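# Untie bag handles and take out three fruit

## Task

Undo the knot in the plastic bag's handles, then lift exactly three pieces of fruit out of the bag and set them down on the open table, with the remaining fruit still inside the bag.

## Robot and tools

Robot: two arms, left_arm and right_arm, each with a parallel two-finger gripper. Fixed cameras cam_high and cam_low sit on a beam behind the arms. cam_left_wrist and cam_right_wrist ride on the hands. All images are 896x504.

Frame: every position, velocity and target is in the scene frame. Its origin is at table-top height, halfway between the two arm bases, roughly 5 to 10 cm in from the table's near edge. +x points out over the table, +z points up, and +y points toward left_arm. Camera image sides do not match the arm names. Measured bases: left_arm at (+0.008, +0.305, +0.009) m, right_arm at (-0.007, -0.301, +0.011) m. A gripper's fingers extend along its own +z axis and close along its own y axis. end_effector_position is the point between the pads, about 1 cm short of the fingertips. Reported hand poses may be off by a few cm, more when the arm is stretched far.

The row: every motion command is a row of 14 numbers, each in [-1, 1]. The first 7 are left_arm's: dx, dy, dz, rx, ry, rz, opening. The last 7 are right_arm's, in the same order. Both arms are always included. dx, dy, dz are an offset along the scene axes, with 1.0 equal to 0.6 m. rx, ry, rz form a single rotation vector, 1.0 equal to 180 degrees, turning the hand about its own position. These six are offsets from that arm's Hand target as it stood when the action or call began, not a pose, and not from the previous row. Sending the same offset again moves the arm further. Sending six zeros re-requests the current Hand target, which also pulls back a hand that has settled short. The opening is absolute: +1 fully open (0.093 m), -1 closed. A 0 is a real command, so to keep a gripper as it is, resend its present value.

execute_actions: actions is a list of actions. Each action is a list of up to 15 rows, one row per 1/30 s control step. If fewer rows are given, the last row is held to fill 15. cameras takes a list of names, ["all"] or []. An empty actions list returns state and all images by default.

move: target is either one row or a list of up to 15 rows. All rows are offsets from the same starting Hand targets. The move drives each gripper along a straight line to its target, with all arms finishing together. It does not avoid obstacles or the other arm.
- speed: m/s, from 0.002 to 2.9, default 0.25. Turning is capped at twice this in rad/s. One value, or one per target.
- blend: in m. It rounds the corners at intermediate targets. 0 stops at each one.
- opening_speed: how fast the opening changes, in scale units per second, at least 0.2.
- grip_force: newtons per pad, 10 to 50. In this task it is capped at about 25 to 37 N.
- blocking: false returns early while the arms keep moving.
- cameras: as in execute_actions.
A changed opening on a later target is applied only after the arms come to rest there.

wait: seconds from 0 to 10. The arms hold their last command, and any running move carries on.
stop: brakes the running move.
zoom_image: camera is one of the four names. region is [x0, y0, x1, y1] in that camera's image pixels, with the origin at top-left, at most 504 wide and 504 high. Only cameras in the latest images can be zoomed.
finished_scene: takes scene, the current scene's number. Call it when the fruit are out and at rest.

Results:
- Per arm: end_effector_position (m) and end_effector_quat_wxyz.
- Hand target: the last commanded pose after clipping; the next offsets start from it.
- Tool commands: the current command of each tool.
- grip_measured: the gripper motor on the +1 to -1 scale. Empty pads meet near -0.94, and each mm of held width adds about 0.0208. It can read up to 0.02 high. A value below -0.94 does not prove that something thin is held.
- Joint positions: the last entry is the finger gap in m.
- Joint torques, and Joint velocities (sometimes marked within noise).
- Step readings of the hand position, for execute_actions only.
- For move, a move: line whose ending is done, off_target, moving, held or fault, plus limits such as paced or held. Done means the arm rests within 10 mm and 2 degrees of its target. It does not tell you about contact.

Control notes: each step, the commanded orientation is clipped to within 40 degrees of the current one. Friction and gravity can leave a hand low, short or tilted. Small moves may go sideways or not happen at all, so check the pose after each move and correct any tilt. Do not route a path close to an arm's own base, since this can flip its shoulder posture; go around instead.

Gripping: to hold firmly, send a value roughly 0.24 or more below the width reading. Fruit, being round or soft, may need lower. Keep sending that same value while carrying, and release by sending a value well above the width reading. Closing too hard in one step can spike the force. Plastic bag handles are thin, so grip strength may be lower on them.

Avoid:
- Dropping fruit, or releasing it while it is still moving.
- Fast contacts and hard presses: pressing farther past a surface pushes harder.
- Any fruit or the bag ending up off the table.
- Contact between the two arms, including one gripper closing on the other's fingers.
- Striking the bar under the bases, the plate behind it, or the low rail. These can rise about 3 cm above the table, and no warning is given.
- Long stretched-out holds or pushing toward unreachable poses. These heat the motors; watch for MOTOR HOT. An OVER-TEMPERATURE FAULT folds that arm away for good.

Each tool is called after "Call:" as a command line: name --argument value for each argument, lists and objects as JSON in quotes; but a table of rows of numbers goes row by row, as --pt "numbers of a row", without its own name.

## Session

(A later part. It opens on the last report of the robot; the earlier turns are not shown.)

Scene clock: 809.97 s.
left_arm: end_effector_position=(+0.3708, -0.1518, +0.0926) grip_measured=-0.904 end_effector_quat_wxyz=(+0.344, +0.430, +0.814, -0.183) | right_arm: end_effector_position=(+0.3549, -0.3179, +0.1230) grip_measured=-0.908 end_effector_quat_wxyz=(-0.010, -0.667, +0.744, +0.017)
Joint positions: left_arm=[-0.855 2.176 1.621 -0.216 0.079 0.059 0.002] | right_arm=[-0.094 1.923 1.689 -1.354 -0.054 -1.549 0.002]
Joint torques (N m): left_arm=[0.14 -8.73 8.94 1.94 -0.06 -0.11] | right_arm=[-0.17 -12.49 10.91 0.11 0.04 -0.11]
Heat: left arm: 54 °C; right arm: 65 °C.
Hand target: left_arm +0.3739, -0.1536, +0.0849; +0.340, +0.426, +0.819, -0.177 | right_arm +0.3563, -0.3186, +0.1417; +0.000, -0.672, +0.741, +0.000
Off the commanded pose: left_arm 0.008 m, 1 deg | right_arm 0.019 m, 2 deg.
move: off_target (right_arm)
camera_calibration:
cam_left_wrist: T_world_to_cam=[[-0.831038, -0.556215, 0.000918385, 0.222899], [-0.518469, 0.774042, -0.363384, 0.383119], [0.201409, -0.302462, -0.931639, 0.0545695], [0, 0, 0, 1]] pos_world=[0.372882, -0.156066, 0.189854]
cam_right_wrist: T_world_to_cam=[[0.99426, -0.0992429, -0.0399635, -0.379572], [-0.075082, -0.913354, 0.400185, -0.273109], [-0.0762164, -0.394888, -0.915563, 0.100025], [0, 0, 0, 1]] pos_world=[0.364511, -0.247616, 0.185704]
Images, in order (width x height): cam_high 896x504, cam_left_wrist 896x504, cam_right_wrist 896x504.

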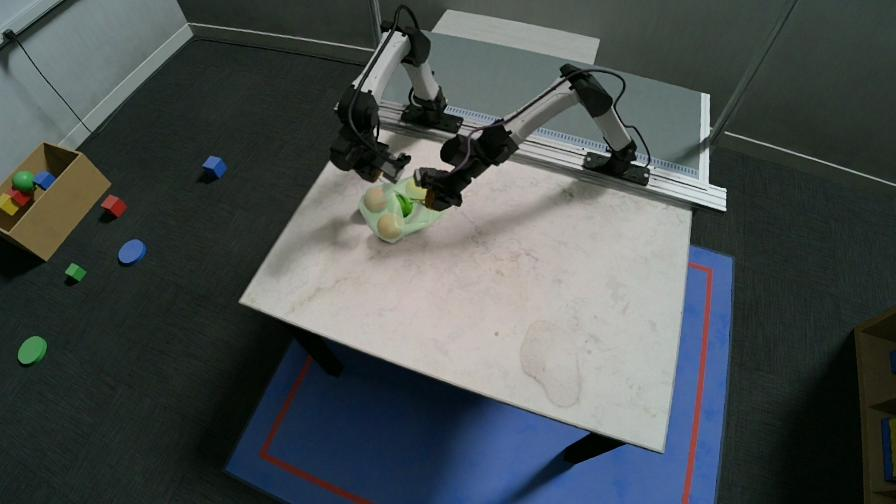

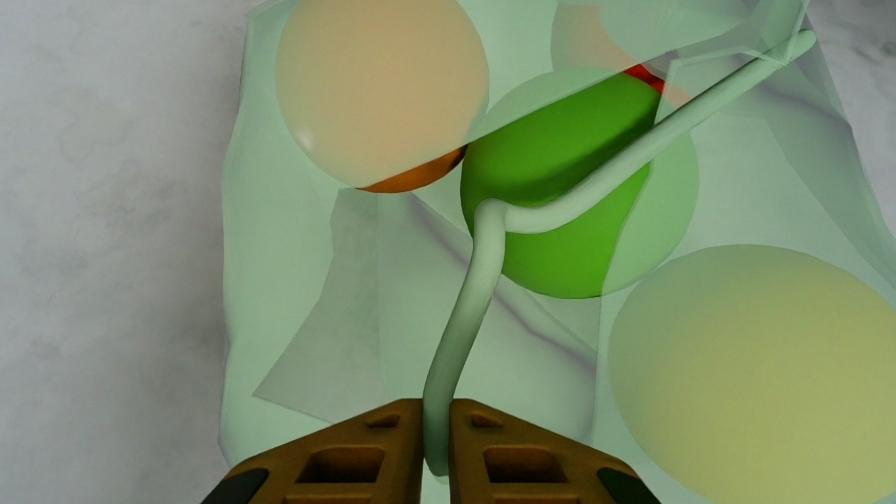

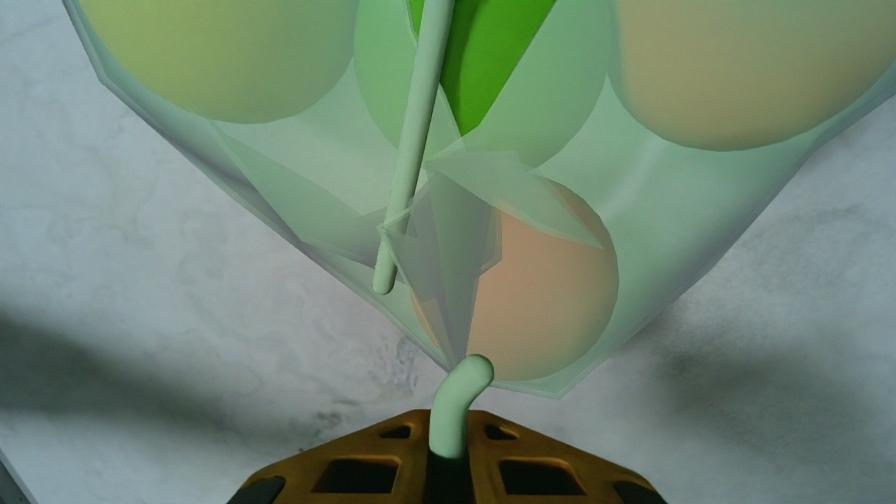

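Call:
move --pt "0 0 0 0 0 0 -1 0 -0.1 0 0 0 0 -1" --pt "0 0 0 0 0 0 -1 0 -0.12 -0.1 0 0 0 -1" --blend 0.02 --cameras '["cam_left_wrist","cam_right_wrist","cam_high"]' --speed 0.1

Call:
zoom_image --camera "cam_high" --region '[320, 140, 490, 270]'

Scene clock: 819.07 s.
left_arm: end_effector_position=(+0.3708, -0.1518, +0.0926) grip_measured=-0.904 end_effector_quat_wxyz=(+0.344, +0.430, +0.814, -0.183) | right_arm: end_effector_position=(+0.3580, -0.3850, +0.0895) grip_measured=-0.908 end_effector_quat_wxyz=(+0.005, -0.673, +0.739, -0.003)
Joint positions: left_arm=[-0.855 2.176 1.621 -0.216 0.079 0.059 0.002] | right_arm=[-0.269 1.946 1.575 -1.175 -0.054 -1.737 0.002]
Joint torques (N m): left_arm=[0.21 -8.7 8.92 1.97 -0.05 -0.13] | right_arm=[-1.22 -8.34 6.98 0.63 0 -0.08]
Heat: left arm: 54 °C; right arm: 64 °C.
Hand target: left_arm +0.3739, -0.1536, +0.0849; +0.340, +0.426, +0.819, -0.177 | right_arm +0.3563, -0.3905, +0.0817; +0.000, -0.672, +0.741, +0.000
Off the commanded pose: left_arm 0.008 m, 1 deg | right_arm 0.010 m, 1 deg.
move: done
camera_calibration:
cam_left_wrist: T_world_to_cam=[[-0.831038, -0.556215, 0.000918385, 0.222899], [-0.518469, 0.774042, -0.363384, 0.383119], [0.201409, -0.302462, -0.931639, 0.0545695], [0, 0, 0, 1]] pos_world=[0.372882, -0.156066, 0.189854]
cam_right_wrist: T_world_to_cam=[[0.996412, -0.0837934, 0.011869, -0.390167], [-0.0814143, -0.910788, 0.404768, -0.317955], [-0.0231067, -0.404282, -0.914342, 0.0204407], [0, 0, 0, 1]] pos_world=[0.363353, -0.314019, 0.152019]
Images, in order (width x height): cam_high 896x504, cam_left_wrist 896x504, cam_right_wrist 896x504.

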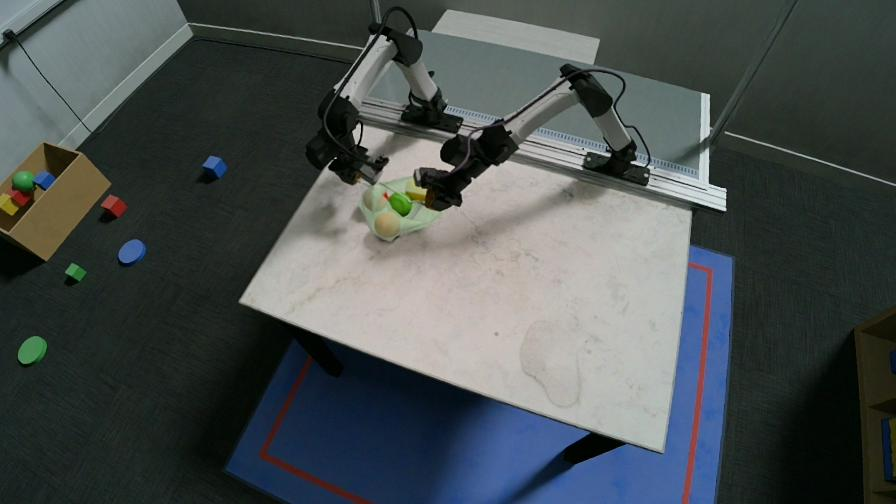

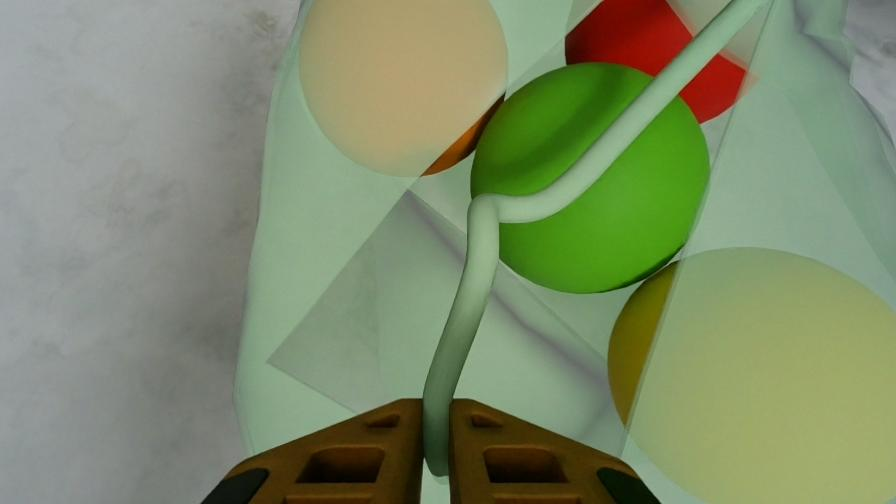

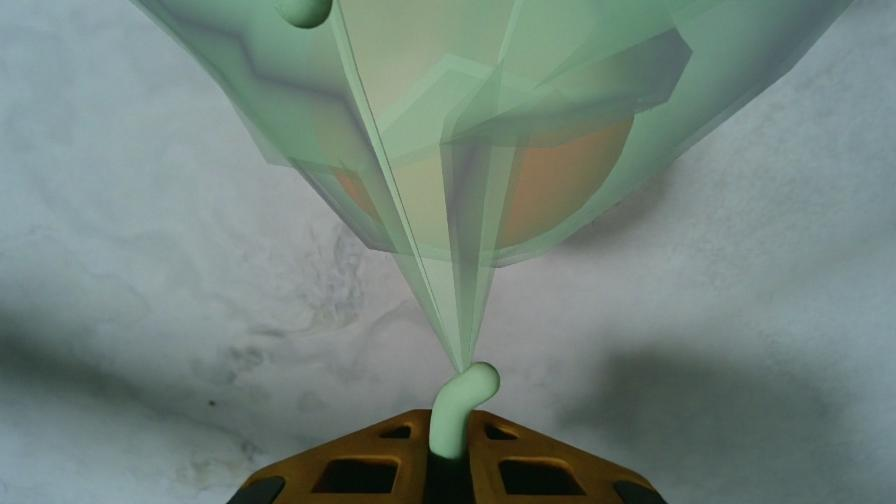

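Scaled by 2.965 from the camera's 896x504 image, which has a finer 1280x720 frame.

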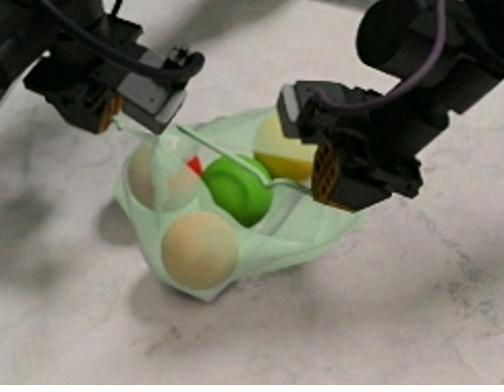

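Call:
move --pt "0 0 0 0 0 0 -1 0 0.02 -0.075 0 0 0 -1" --pt "0 0 0 0 0 0 -1 0 0.02 -0.075 0 0 0 -0.4" --cameras '["cam_left_wrist","cam_right_wrist"]' --speed 0.1 --opening_speed 0.6

Scene clock: 829.00 s.
left_arm: end_effector_position=(+0.3708, -0.1518, +0.0926) grip_measured=-0.904 end_effector_quat_wxyz=(+0.344, +0.430, +0.814, -0.183) | right_arm: end_effector_position=(+0.3583, -0.3786, +0.0456) grip_measured=-0.401 end_effector_quat_wxyz=(+0.007, -0.674, +0.739, -0.005)
Joint positions: left_arm=[-0.855 2.176 1.621 -0.216 0.079 0.059 0.002] | right_arm=[-0.246 1.975 1.44 -1.005 -0.054 -1.716 0.026]
Joint torques (N m): left_arm=[0.18 -8.76 8.88 1.95 -0.05 -0.13] | right_arm=[-0.09 -8.18 6.45 0.64 -0.01 0.06]
Heat: left arm: 54 °C; right arm: 62 °C.
Hand target: left_arm +0.3739, -0.1536, +0.0849; +0.340, +0.426, +0.819, -0.177 | right_arm +0.3563, -0.3786, +0.0367; +0.000, -0.672, +0.741, +0.000
Off the commanded pose: left_arm 0.008 m, 1 deg | right_arm 0.009 m, 1 deg.
move: done
camera_calibration:
cam_left_wrist: T_world_to_cam=[[-0.831038, -0.556215, 0.000918385, 0.222899], [-0.518469, 0.774042, -0.363384, 0.383119], [0.201409, -0.302462, -0.931639, 0.0545695], [0, 0, 0, 1]] pos_world=[0.372882, -0.156066, 0.189854]
cam_right_wrist: T_world_to_cam=[[0.996473, -0.0824376, 0.0156565, -0.389126], [-0.0817068, -0.910768, 0.404753, -0.294203], [-0.0191074, -0.404604, -0.914292, -0.01876], [0, 0, 0, 1]] pos_world=[0.363357, -0.30762, 0.10802]
Images, in order (width x height): cam_left_wrist 896x504, cam_right_wrist 896x504.

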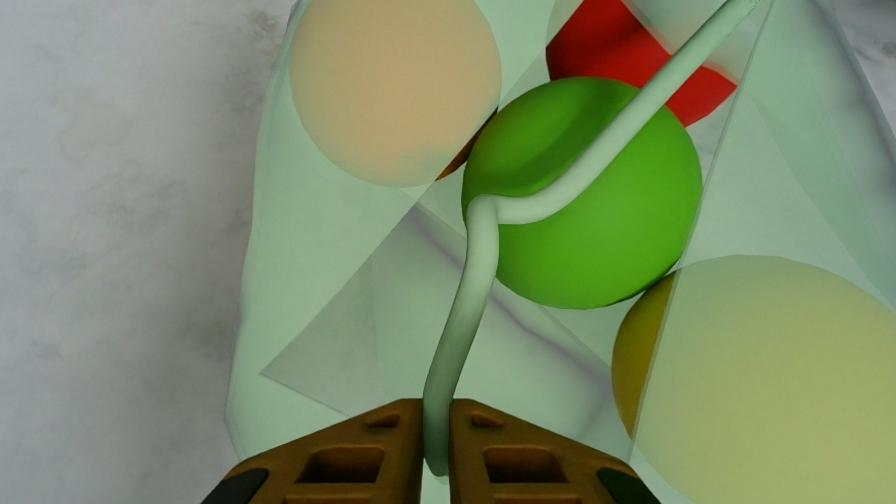

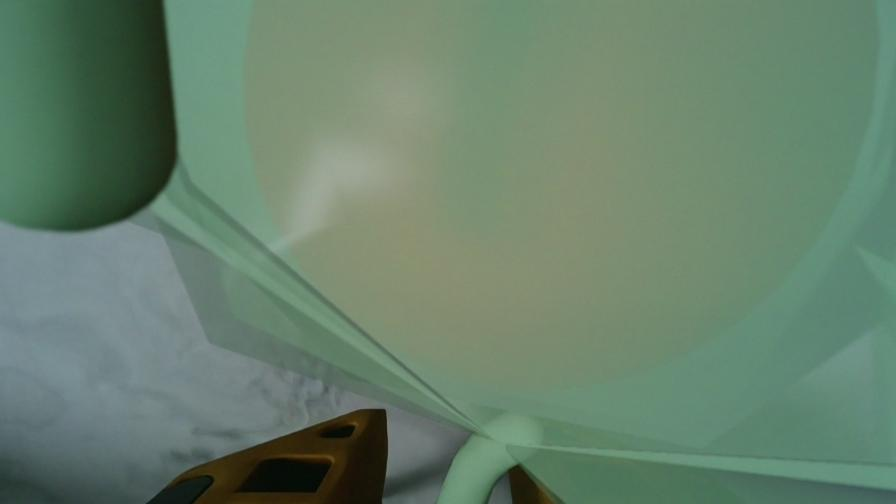

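Call:
move --pt "0 0.05 0.083 0 0 0 -1 0 0 0.12 0 0 0 -0.4" --pt "0 0.05 0.083 -0.0129 0.295 0.6 -1 0 -0.05 0.25 0 0 -0.47 -0.4" --cameras '["cam_left_wrist","cam_right_wrist","cam_high"]' --speed 0.25

Call:
zoom_image --camera "cam_high" --region '[320, 140, 490, 270]'

Scene clock: 854.33 s.
left_arm: end_effector_position=(+0.3726, -0.1258, +0.1418) grip_measured=-0.904 end_effector_quat_wxyz=(+0.044, -0.481, +0.856, -0.184) | right_arm: end_effector_position=(+0.3561, -0.4026, +0.1847) grip_measured=-0.401 end_effector_quat_wxyz=(+0.008, -0.009, +1.000, +0.000)
Joint positions: left_arm=[-0.847 2.62 2.846 -1.414 -0.004 -1.894 0.002] | right_arm=[-0.328 1.977 1.996 -1.564 -0.054 -0.336 0.026]
Joint torques (N m): left_arm=[0.92 -10.25 7.87 1.01 0.09 -0.11] | right_arm=[-1.07 -8.39 11.14 0.36 0.02 0.09]
Heat: left arm: 52 °C; right arm: 61 °C.
Hand target: left_arm +0.3738, -0.1238, +0.1347; +0.000, -0.499, +0.866, +0.000 | right_arm +0.3564, -0.4085, +0.1867; +0.001, +0.002, +1.000, +0.000
Off the commanded pose: left_arm 0.008 m, 22 deg | right_arm 0.006 m, 1 deg.
elbow stopped short (left arm): the move would have taken joint 3 (elbow) straighter than the controller allows.
joint sent to its limit (right arm) — joint 4 (wrist pitch), lower limit. The joint targets still meet the commanded pose.
move: off_target (left_arm)
camera_calibration:
cam_left_wrist: T_world_to_cam=[[0.803446, -0.471746, 0.363222, -0.41099], [-0.595291, -0.646929, 0.476562, 0.112554], [0.0101626, -0.599115, -0.800599, 0.123282], [0, 0, 0, 1]] pos_world=[0.395958, -0.0472085, 0.19434]
cam_right_wrist: T_world_to_cam=[[0.0270389, -0.999634, 0.00032818, -0.412272], [-0.918876, -0.0247252, 0.393771, 0.284375], [-0.393619, -0.0109487, -0.919209, 0.391362], [0, 0, 0, 1]] pos_world=[0.4265, -0.400806, 0.2479]
Images, in order (width x height): cam_high 896x504, cam_left_wrist 896x504, cam_right_wrist 896x504.

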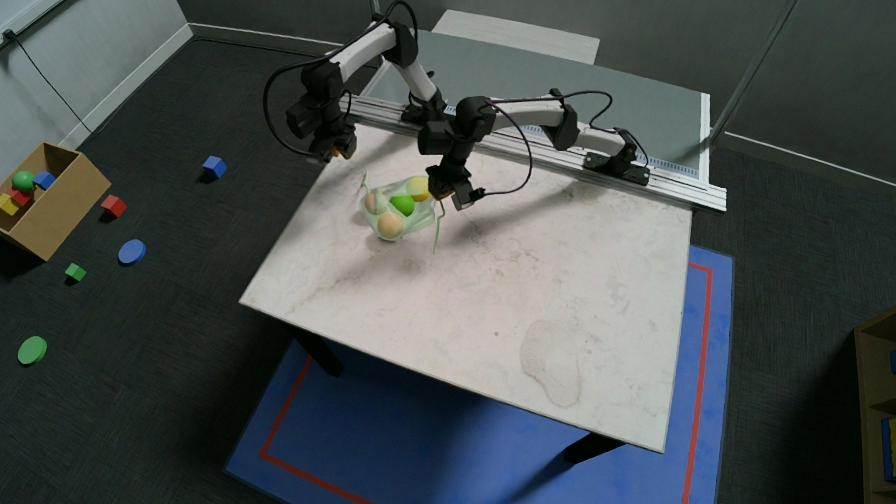

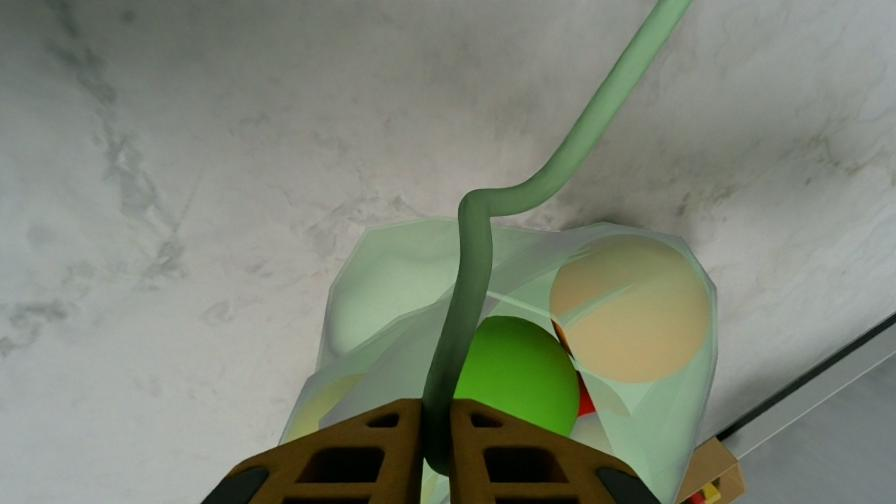

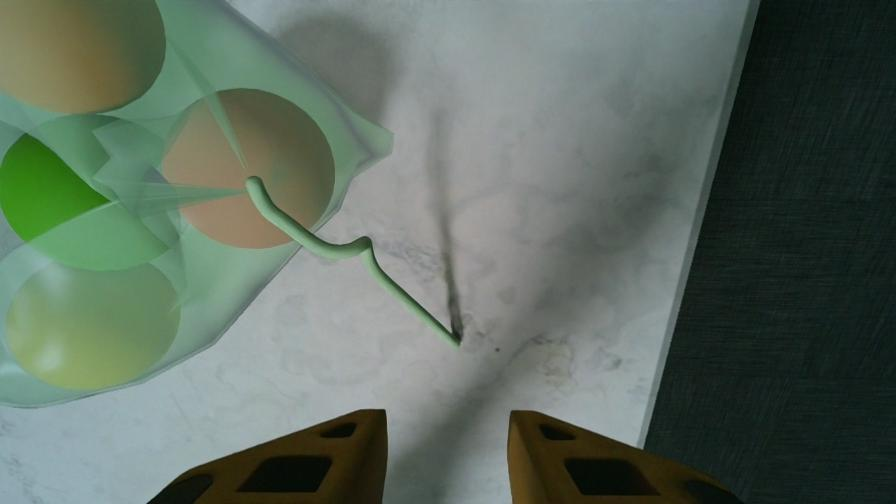

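Scaled by 2.965 from the camera's 896x504 image, which has a finer 1280x720 frame.

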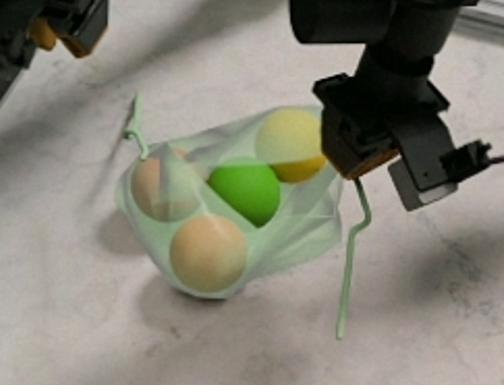

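Call:
move --pt "0 0.1 0 0 0 0 -1 0 0 0 0 0 0 -0.4" --pt "0 0.115 -0.12 0 0 0 -1 0 0 0 0 0 0 -0.4" --pt "0 0.115 -0.12 0 0 0 -0.4 0 0 0 0 0 0 -0.4" --cameras '["cam_left_wrist","cam_right_wrist","cam_high"]' --speed 0.12 --opening_speed 0.6

Call:
zoom_image --camera "cam_high" --region '[320, 140, 490, 270]'

Scene clock: 868.60 s.
left_arm: end_effector_position=(+0.3755, -0.0609, +0.0751) grip_measured=-0.402 end_effector_quat_wxyz=(+0.015, -0.499, +0.865, -0.044) | right_arm: end_effector_position=(+0.3561, -0.4026, +0.1847) grip_measured=-0.401 end_effector_quat_wxyz=(+0.008, -0.009, +1.000, +0.000)
Joint positions: left_arm=[-0.76 2.677 2.74 -1.542 0.007 -1.828 0.026] | right_arm=[-0.328 1.977 1.996 -1.564 -0.054 -0.336 0.026]
Joint torques (N m): left_arm=[0.98 -10.5 5.31 0.42 0.02 0.09] | right_arm=[-1.01 -8.31 10.96 0.37 0 0.11]
Heat: left arm: 55 °C; right arm: 62 °C.
Hand target: left_arm +0.3737, -0.0547, +0.0626; +0.000, -0.499, +0.866, +0.000 | right_arm +0.3564, -0.4085, +0.1867; +0.001, +0.002, +1.000, +0.000
Off the commanded pose: left_arm 0.014 m, 5 deg | right_arm 0.006 m, 1 deg.
elbow stopped short (left arm): the move would have taken joint 3 (elbow) straighter than the controller allows.
joint sent to its limit (left arm) — joint 4 (wrist pitch), lower limit. The joint targets are off in orientation, not in position.
joint sent to its limit (right arm) — joint 4 (wrist pitch), lower limit. The joint targets still meet the commanded pose.
move: off_target (left_arm); target 3's new opening was sent with left_arm's hand 0.014 m and 5 deg from that target
camera_calibration:
cam_left_wrist: T_world_to_cam=[[0.859669, -0.501729, 0.0961116, -0.361397], [-0.4905, -0.758107, 0.429747, 0.145469], [-0.142754, -0.416583, -0.89782, 0.184623], [0, 0, 0, 1]] pos_world=[0.40839, 0.00586866, 0.137977]
cam_right_wrist: T_world_to_cam=[[0.0270389, -0.999634, 0.00032818, -0.412272], [-0.918876, -0.0247252, 0.393771, 0.284375], [-0.393619, -0.0109487, -0.919209, 0.391362], [0, 0, 0, 1]] pos_world=[0.4265, -0.400806, 0.2479]
Images, in order (width x height): cam_high 896x504, cam_left_wrist 896x504, cam_right_wrist 896x504.

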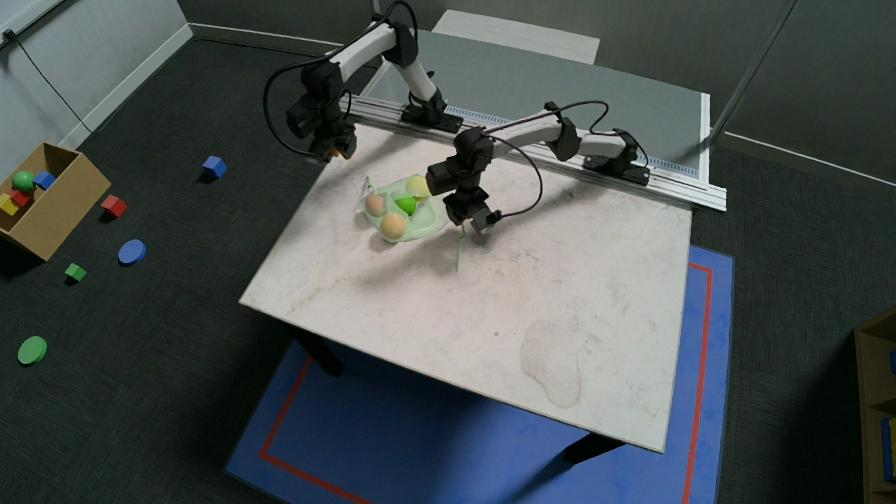

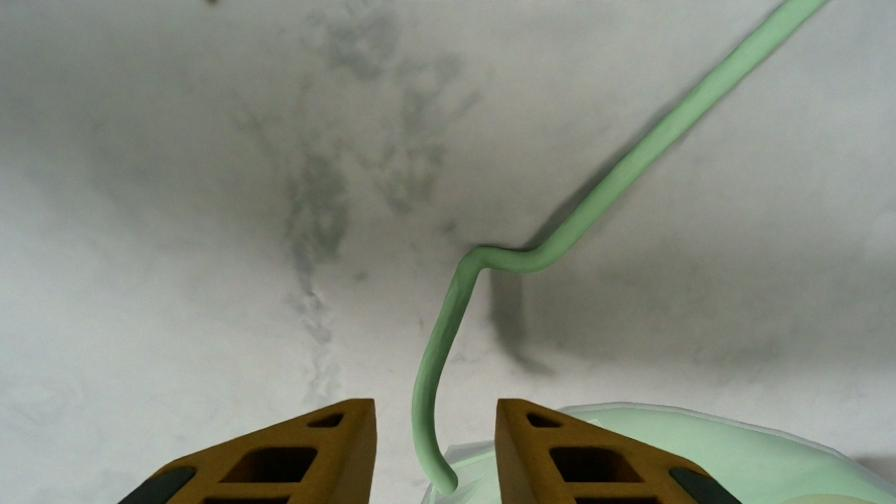

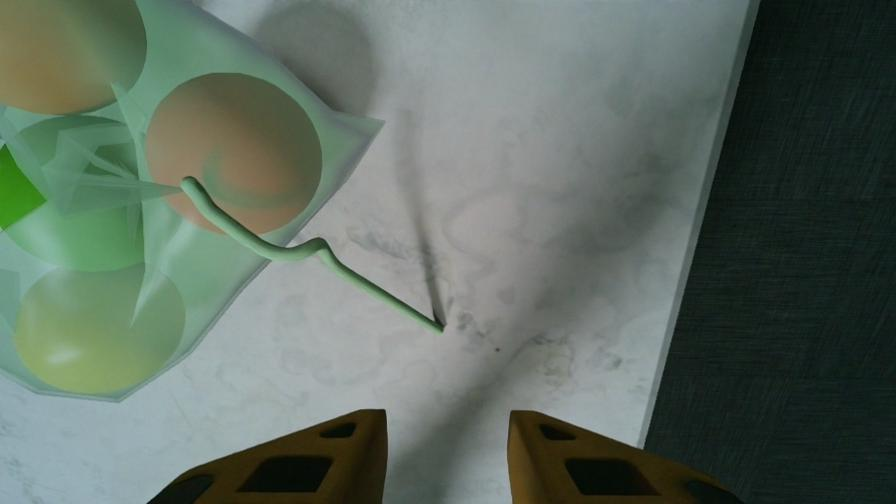

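Scaled by 2.965 from the camera's 896x504 image, which has a finer 1280x720 frame.

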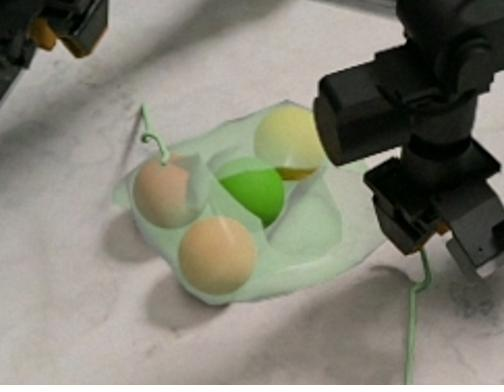

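Call:
move --pt "0 0.02 0.2 0 0 0 -0.4 0 0 0.1 0 0 0 1" --pt "-0.1 0.3 0.2 0 0 0 -0.4 -0.05 0.3 0.1 0 0 0 1" --cameras '["cam_right_wrist","cam_high"]' --speed 0.25

Call:
zoom_image --camera "cam_high" --region '[320, 140, 490, 270]'

Scene clock: 892.57 s.
left_arm: end_effector_position=(+0.3185, +0.1227, +0.1776) grip_measured=-0.402 end_effector_quat_wxyz=(-0.001, -0.504, +0.864, +0.002) | right_arm: end_effector_position=(+0.3361, -0.2255, +0.2391) grip_measured=+1.000 end_effector_quat_wxyz=(+0.078, -0.005, +0.997, +0.014)
Joint positions: left_arm=[-0.501 1.941 1.901 -1.538 0.011 -1.577 0.026] | right_arm=[0.165 1.751 1.938 -1.566 -0.038 0.17 0.093]
Joint torques (N m): left_arm=[0.31 -9.84 4.97 0.31 -0.04 0.09] | right_arm=[-0.51 -10.88 6.48 0.78 -0.01 0.1]
Heat: left arm: 58 °C; right arm: 63 °C.
Hand target: left_arm +0.3137, +0.1254, +0.1826; +0.000, -0.499, +0.866, +0.000 | right_arm +0.3264, -0.2286, +0.2467; +0.000, +0.002, +1.000, +0.000
Off the commanded pose: left_arm 0.007 m, 1 deg | right_arm 0.013 m, 9 deg.
joint sent to its limit (right arm) — joint 4 (wrist pitch), lower limit. The joint targets are off in orientation, not in position.
move: off_target (right_arm)
camera_calibration:
cam_right_wrist: T_world_to_cam=[[0.0213209, -0.999461, -0.0249671, -0.226743], [-0.965219, -0.0270863, 0.260037, 0.296007], [-0.260573, 0.0185545, -0.965276, 0.408418], [0, 0, 0, 1]] pos_world=[0.396969, -0.226181, 0.311602]
Images, in order (width x height): cam_high 896x504, cam_right_wrist 896x504.

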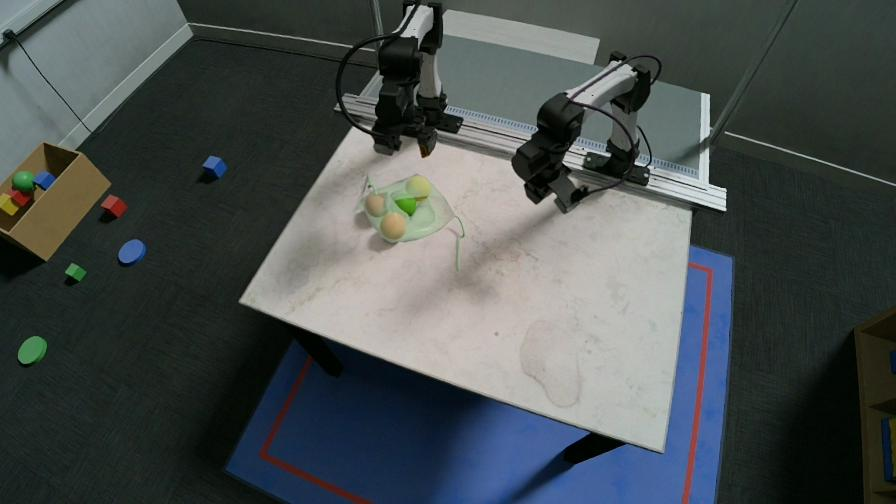

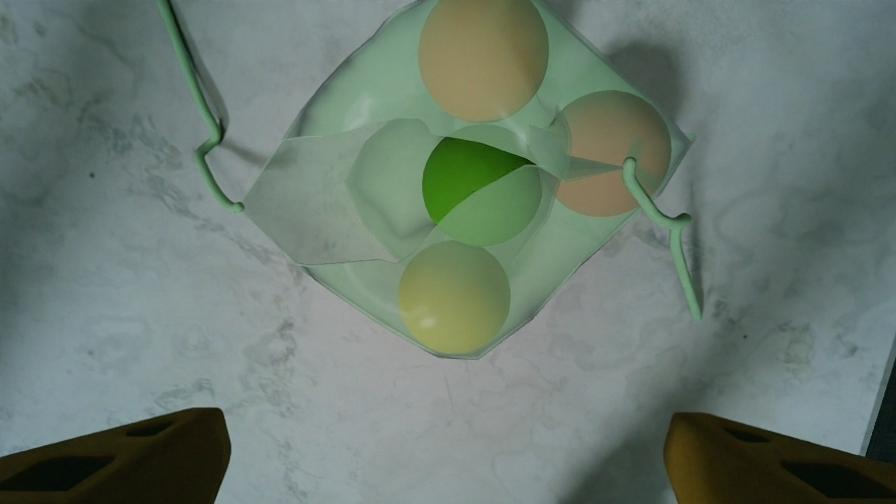

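Scaled by 2.965 from the camera's 896x504 image, which has a finer 1280x720 frame.

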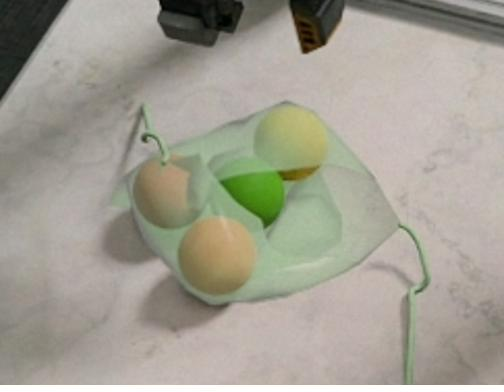

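Call:
zoom_image --camera "cam_right_wrist" --region '[220, 80, 560, 370]'

Scaled by 1.482 from the camera's 896x504 image, which has a finer 1280x720 frame.

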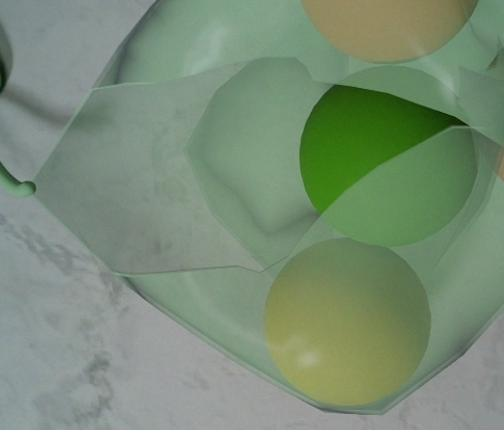

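Call:
move --target '[0,0,0,0,0,0,-0.4,0.0717,-0.1638,-0.2278,0,0,0.161,-0.3]' --cameras '["cam_right_wrist"]' --speed 0.25

Scene clock: 1089.10 s.
left_arm: end_effector_position=(+0.3185, +0.1227, +0.1776) grip_measured=-0.402 end_effector_quat_wxyz=(-0.001, -0.504, +0.864, +0.002) | right_arm: end_effector_position=(+0.3692, -0.3222, +0.1165) grip_measured=-0.299 end_effector_quat_wxyz=(+0.004, -0.249, +0.968, +0.001)
Joint positions: left_arm=[-0.501 1.941 1.901 -1.538 0.011 -1.577 0.026] | right_arm=[-0.1 1.937 1.682 -1.286 -0.05 -0.594 0.031]
Joint velocities: left_arm=[within noise] | right_arm=[0.017 0.002 -0.022 -0.168 0.022 0.051 0]
Joint torques (N m): left_arm=[0.31 -9.92 4.96 0.29 -0.04 0.08] | right_arm=[-1.02 -8.69 6.98 0.73 0 -0.11]
Heat: left arm: 58 °C; right arm: 56 °C.
Hand target: left_arm +0.3137, +0.1254, +0.1826; +0.000, -0.499, +0.866, +0.000 | right_arm +0.3694, -0.3268, +0.1101; +0.001, -0.248, +0.969, +0.000
Off the commanded pose: left_arm 0.007 m, 1 deg | right_arm 0.008 m, 0 deg.
move: done
camera_calibration:
cam_right_wrist: T_world_to_cam=[[0.490729, -0.871312, 0.000189113, -0.462138], [-0.798707, -0.449751, 0.399738, 0.143166], [-0.348212, -0.196314, -0.916629, 0.257957], [0, 0, 0, 1]] pos_world=[0.430955, -0.287637, 0.179309]
Images, in order (width x height): cam_right_wrist 896x504.

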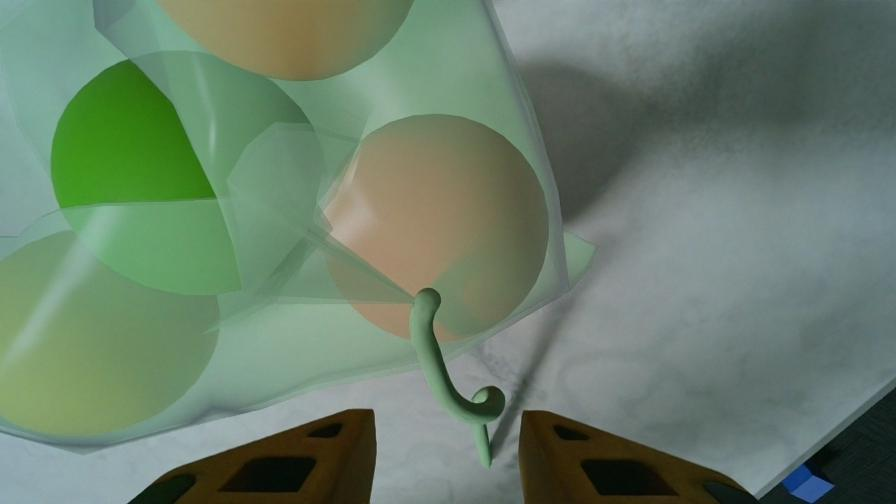

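Call:
move --target '[0,0,0,0,0,0,-0.4,-0.009,0.0033,-0.084,0,0,0,-0.3]' --cameras '["cam_right_wrist"]' --speed 0.1

Scene clock: 1105.63 s.
left_arm: end_effector_position=(+0.3185, +0.1227, +0.1776) grip_measured=-0.402 end_effector_quat_wxyz=(-0.001, -0.504, +0.864, +0.002) | right_arm: end_effector_position=(+0.3645, -0.3239, +0.0692) grip_measured=-0.299 end_effector_quat_wxyz=(+0.007, -0.249, +0.968, +0.000)
Joint positions: left_arm=[-0.501 1.941 1.901 -1.538 0.011 -1.577 0.026] | right_arm=[-0.1 1.939 1.495 -1.093 -0.05 -0.595 0.031]
Joint torques (N m): left_arm=[0.27 -9.89 4.97 0.29 -0.03 0.09] | right_arm=[-0.16 -7.99 6.71 0.83 0.02 0.04]
Heat: left arm: 58 °C; right arm: 55 °C.
Hand target: left_arm +0.3137, +0.1254, +0.1826; +0.000, -0.499, +0.866, +0.000 | right_arm +0.3640, -0.3248, +0.0598; +0.001, -0.248, +0.969, +0.000
Off the commanded pose: left_arm 0.007 m, 1 deg | right_arm 0.010 m, 1 deg.
move: done
camera_calibration:
cam_right_wrist: T_world_to_cam=[[0.491247, -0.871015, 0.00301314, -0.461531], [-0.800416, -0.45006, 0.395954, 0.158303], [-0.343525, -0.196923, -0.918266, 0.210826], [0, 0, 0, 1]] pos_world=[0.425858, -0.289238, 0.132304]
Images, in order (width x height): cam_right_wrist 896x504.

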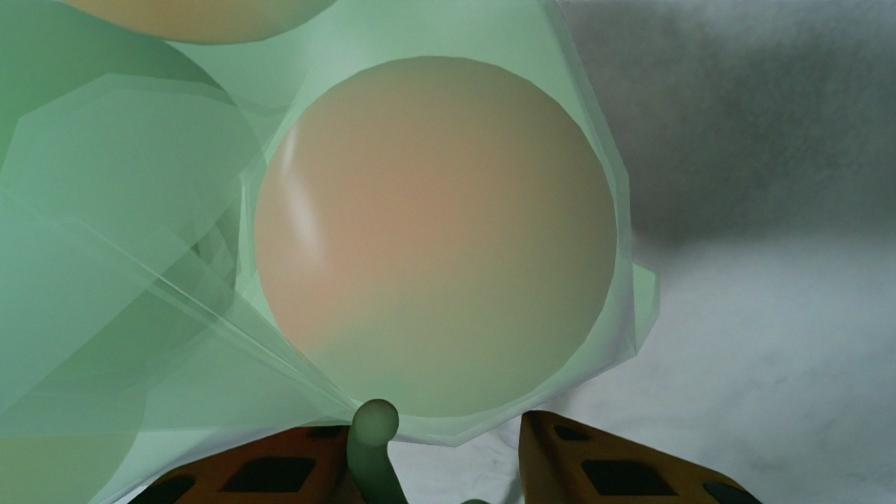

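Call:
zoom_image --camera "cam_right_wrist" --region '[300, 380, 560, 504]'

Scaled by 1.938 from the camera's 896x504 image, which has a finer 1280x720 frame.

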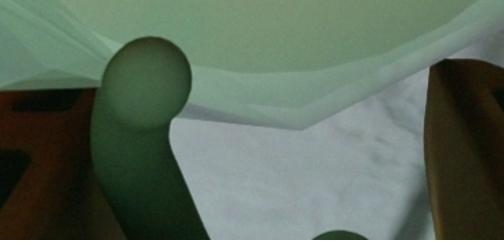

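Call:
move --target '[0,0,0,0,0,0,-0.4,-0.003,0.0055,0,0,0,0,-1]' --cameras '["cam_right_wrist"]' --speed 0.1 --opening_speed 0.5

Scene clock: 1129.30 s.
left_arm: end_effector_position=(+0.3185, +0.1227, +0.1776) grip_measured=-0.402 end_effector_quat_wxyz=(-0.001, -0.504, +0.864, +0.002) | right_arm: end_effector_position=(+0.3638, -0.3214, +0.0668) grip_measured=-0.904 end_effector_quat_wxyz=(+0.006, -0.251, +0.968, +0.000)
Joint positions: left_arm=[-0.501 1.941 1.901 -1.538 0.011 -1.577 0.026] | right_arm=[-0.093 1.939 1.486 -1.085 -0.05 -0.592 0.002]
Joint torques (N m): left_arm=[0.32 -9.95 4.92 0.3 -0.02 0.08] | right_arm=[0.03 -8.68 6.56 0.75 0.03 0.09]
Heat: left arm: 59 °C; right arm: 55 °C.
Hand target: left_arm +0.3137, +0.1254, +0.1826; +0.000, -0.499, +0.866, +0.000 | right_arm +0.3622, -0.3215, +0.0597; +0.001, -0.249, +0.969, +0.000
Off the commanded pose: left_arm 0.007 m, 1 deg | right_arm 0.007 m, 1 deg.
move: done
camera_calibration:
cam_right_wrist: T_world_to_cam=[[0.494802, -0.869003, 0.00201798, -0.459639], [-0.798011, -0.453458, 0.396931, 0.157785], [-0.344019, -0.198013, -0.917846, 0.208757], [0, 0, 0, 1]] pos_world=[0.425161, -0.286542, 0.129905]
Images, in order (width x height): cam_right_wrist 896x504.

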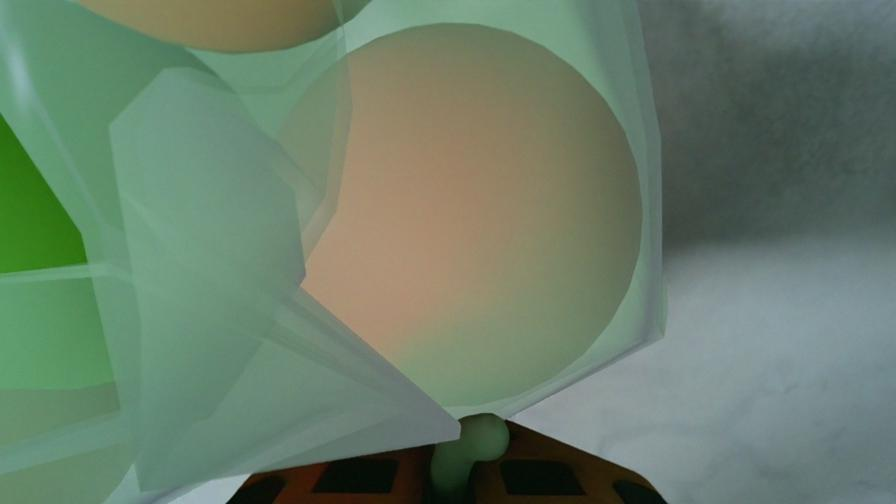

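Call:
move --target '[0,0,0,0,0,0,-0.4,0.013,0.036,0.184,0,0,0,-1]' --cameras '["cam_right_wrist","cam_high","cam_low"]' --speed 0.1

Call:
zoom_image --camera "cam_high" --region '[320, 140, 490, 270]'

Call:
zoom_image --camera "cam_low" --region '[200, 180, 460, 370]'

Scene clock: 1142.10 s.
left_arm: end_effector_position=(+0.3185, +0.1227, +0.1776) grip_measured=-0.402 end_effector_quat_wxyz=(-0.001, -0.504, +0.864, +0.002) | right_arm: end_effector_position=(+0.3686, -0.2996, +0.1694) grip_measured=-0.904 end_effector_quat_wxyz=(+0.007, -0.252, +0.968, +0.001)
Joint positions: left_arm=[-0.501 1.941 1.901 -1.538 0.011 -1.577 0.026] | right_arm=[-0.046 1.939 1.899 -1.494 -0.05 -0.546 0.002]
Joint torques (N m): left_arm=[0.35 -9.87 4.94 0.3 -0.03 0.09] | right_arm=[0.01 -7.91 10.97 0.34 0.02 0.09]
Heat: left arm: 59 °C; right arm: 55 °C.
Hand target: left_arm +0.3137, +0.1254, +0.1826; +0.000, -0.499, +0.866, +0.000 | right_arm +0.3700, -0.3000, +0.1701; +0.001, -0.248, +0.969, +0.000
Off the commanded pose: left_arm 0.007 m, 1 deg | right_arm 0.002 m, 1 deg.
move: done
camera_calibration:
cam_right_wrist: T_world_to_cam=[[0.495576, -0.868564, 0.00123744, -0.443226], [-0.798049, -0.454779, 0.39534, 0.130859], [-0.342815, -0.196909, -0.918534, 0.308849], [0, 0, 0, 1]] pos_world=[0.429962, -0.264643, 0.232503]
Images, in order (width x height): cam_high 896x504, cam_low 896x504, cam_right_wrist 896x504.

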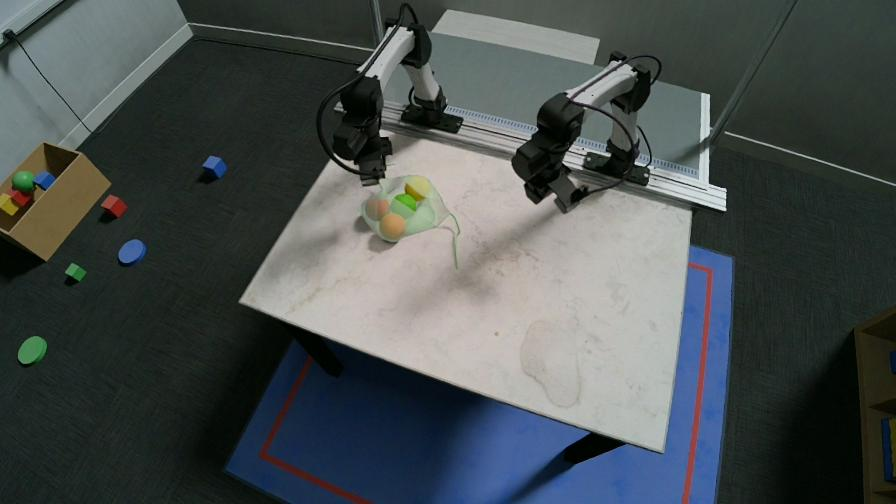

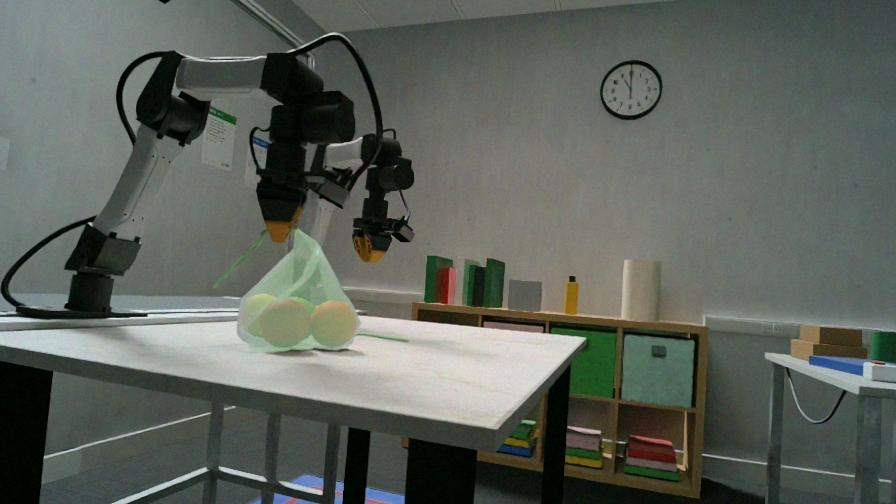

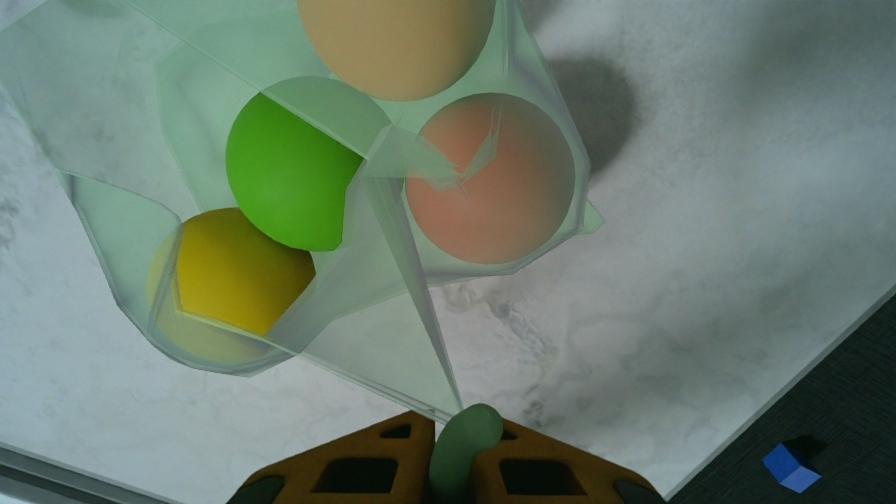

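Scaled by 2.965 from the camera's 896x504 image, which has a finer 1280x720 frame.

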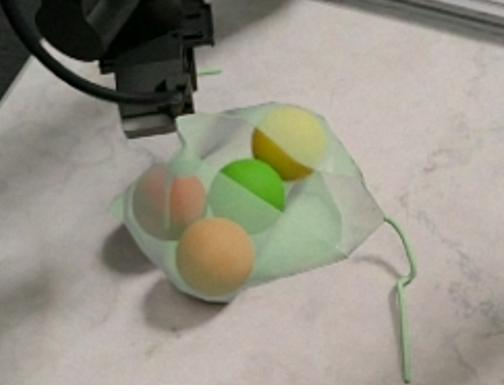

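Scaled by 1.938 from the camera's 896x504 image, which has a finer 1280x720 frame.

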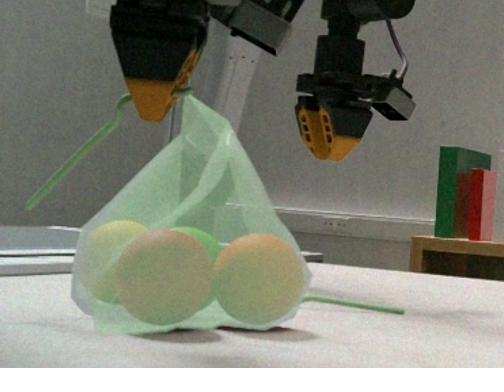

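Call:
move --pt "-0.023 -0.009 0.062 -0.0546 -0.4121 -0.6651 0 0 0 0 0 0 0 -1" --pt "0.027 -0.159 -0.088 -0.0546 -0.4121 -0.6651 0 0 0 0 0 0 0 -1" --cameras '["cam_left_wrist"]' --speed 0.3

Scene clock: 1172.67 s.
left_arm: end_effector_position=(+0.3317, +0.0289, +0.1417) grip_measured=-0.002 end_effector_quat_wxyz=(+0.408, +0.532, +0.676, -0.306) | right_arm: end_effector_position=(+0.3685, -0.2996, +0.1694) grip_measured=-0.904 end_effector_quat_wxyz=(+0.007, -0.252, +0.968, +0.001)
Joint positions: left_arm=[-0.41 1.634 0.911 0.017 0.75 0.538 0.045] | right_arm=[-0.046 1.939 1.899 -1.495 -0.05 -0.546 0.002]
Joint torques (N m): left_arm=[-0.1 -5.5 5.49 1.96 0.24 -0.12] | right_arm=[-0.1 -7.79 10.95 0.35 0.01 0.09]
Heat: left arm: 58 °C; right arm: 60 °C.
Hand target: left_arm +0.3299, +0.0298, +0.1298; +0.397, +0.527, +0.687, -0.304 | right_arm +0.3700, -0.3000, +0.1701; +0.001, -0.248, +0.969, +0.000
Off the commanded pose: left_arm 0.012 m, 2 deg | right_arm 0.002 m, 1 deg.
move: off_target (left_arm)
camera_calibration:
cam_left_wrist: T_world_to_cam=[[-0.970728, -0.239086, -0.0229297, 0.331401], [-0.17833, 0.781401, -0.598005, 0.161016], [0.160892, -0.576411, -0.801164, 0.16574], [0, 0, 0, 1]] pos_world=[0.323748, 0.0489493, 0.236673]
Images, in order (width x height): cam_left_wrist 896x504.

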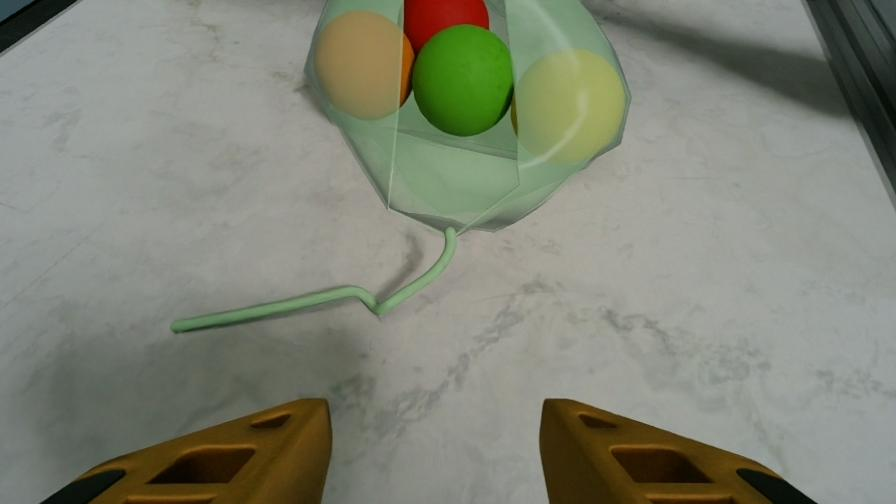

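Call:
zoom_image --camera "cam_left_wrist" --region '[290, 0, 650, 250]'

Scaled by 1.400 from the camera's 896x504 image, which has a finer 1280x720 frame.

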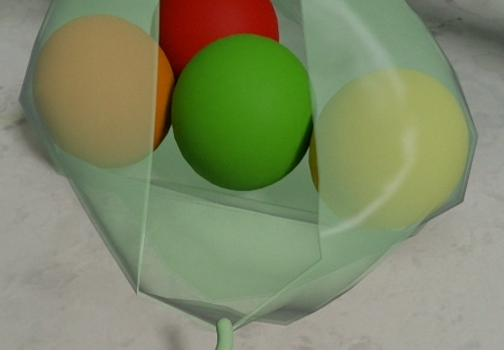

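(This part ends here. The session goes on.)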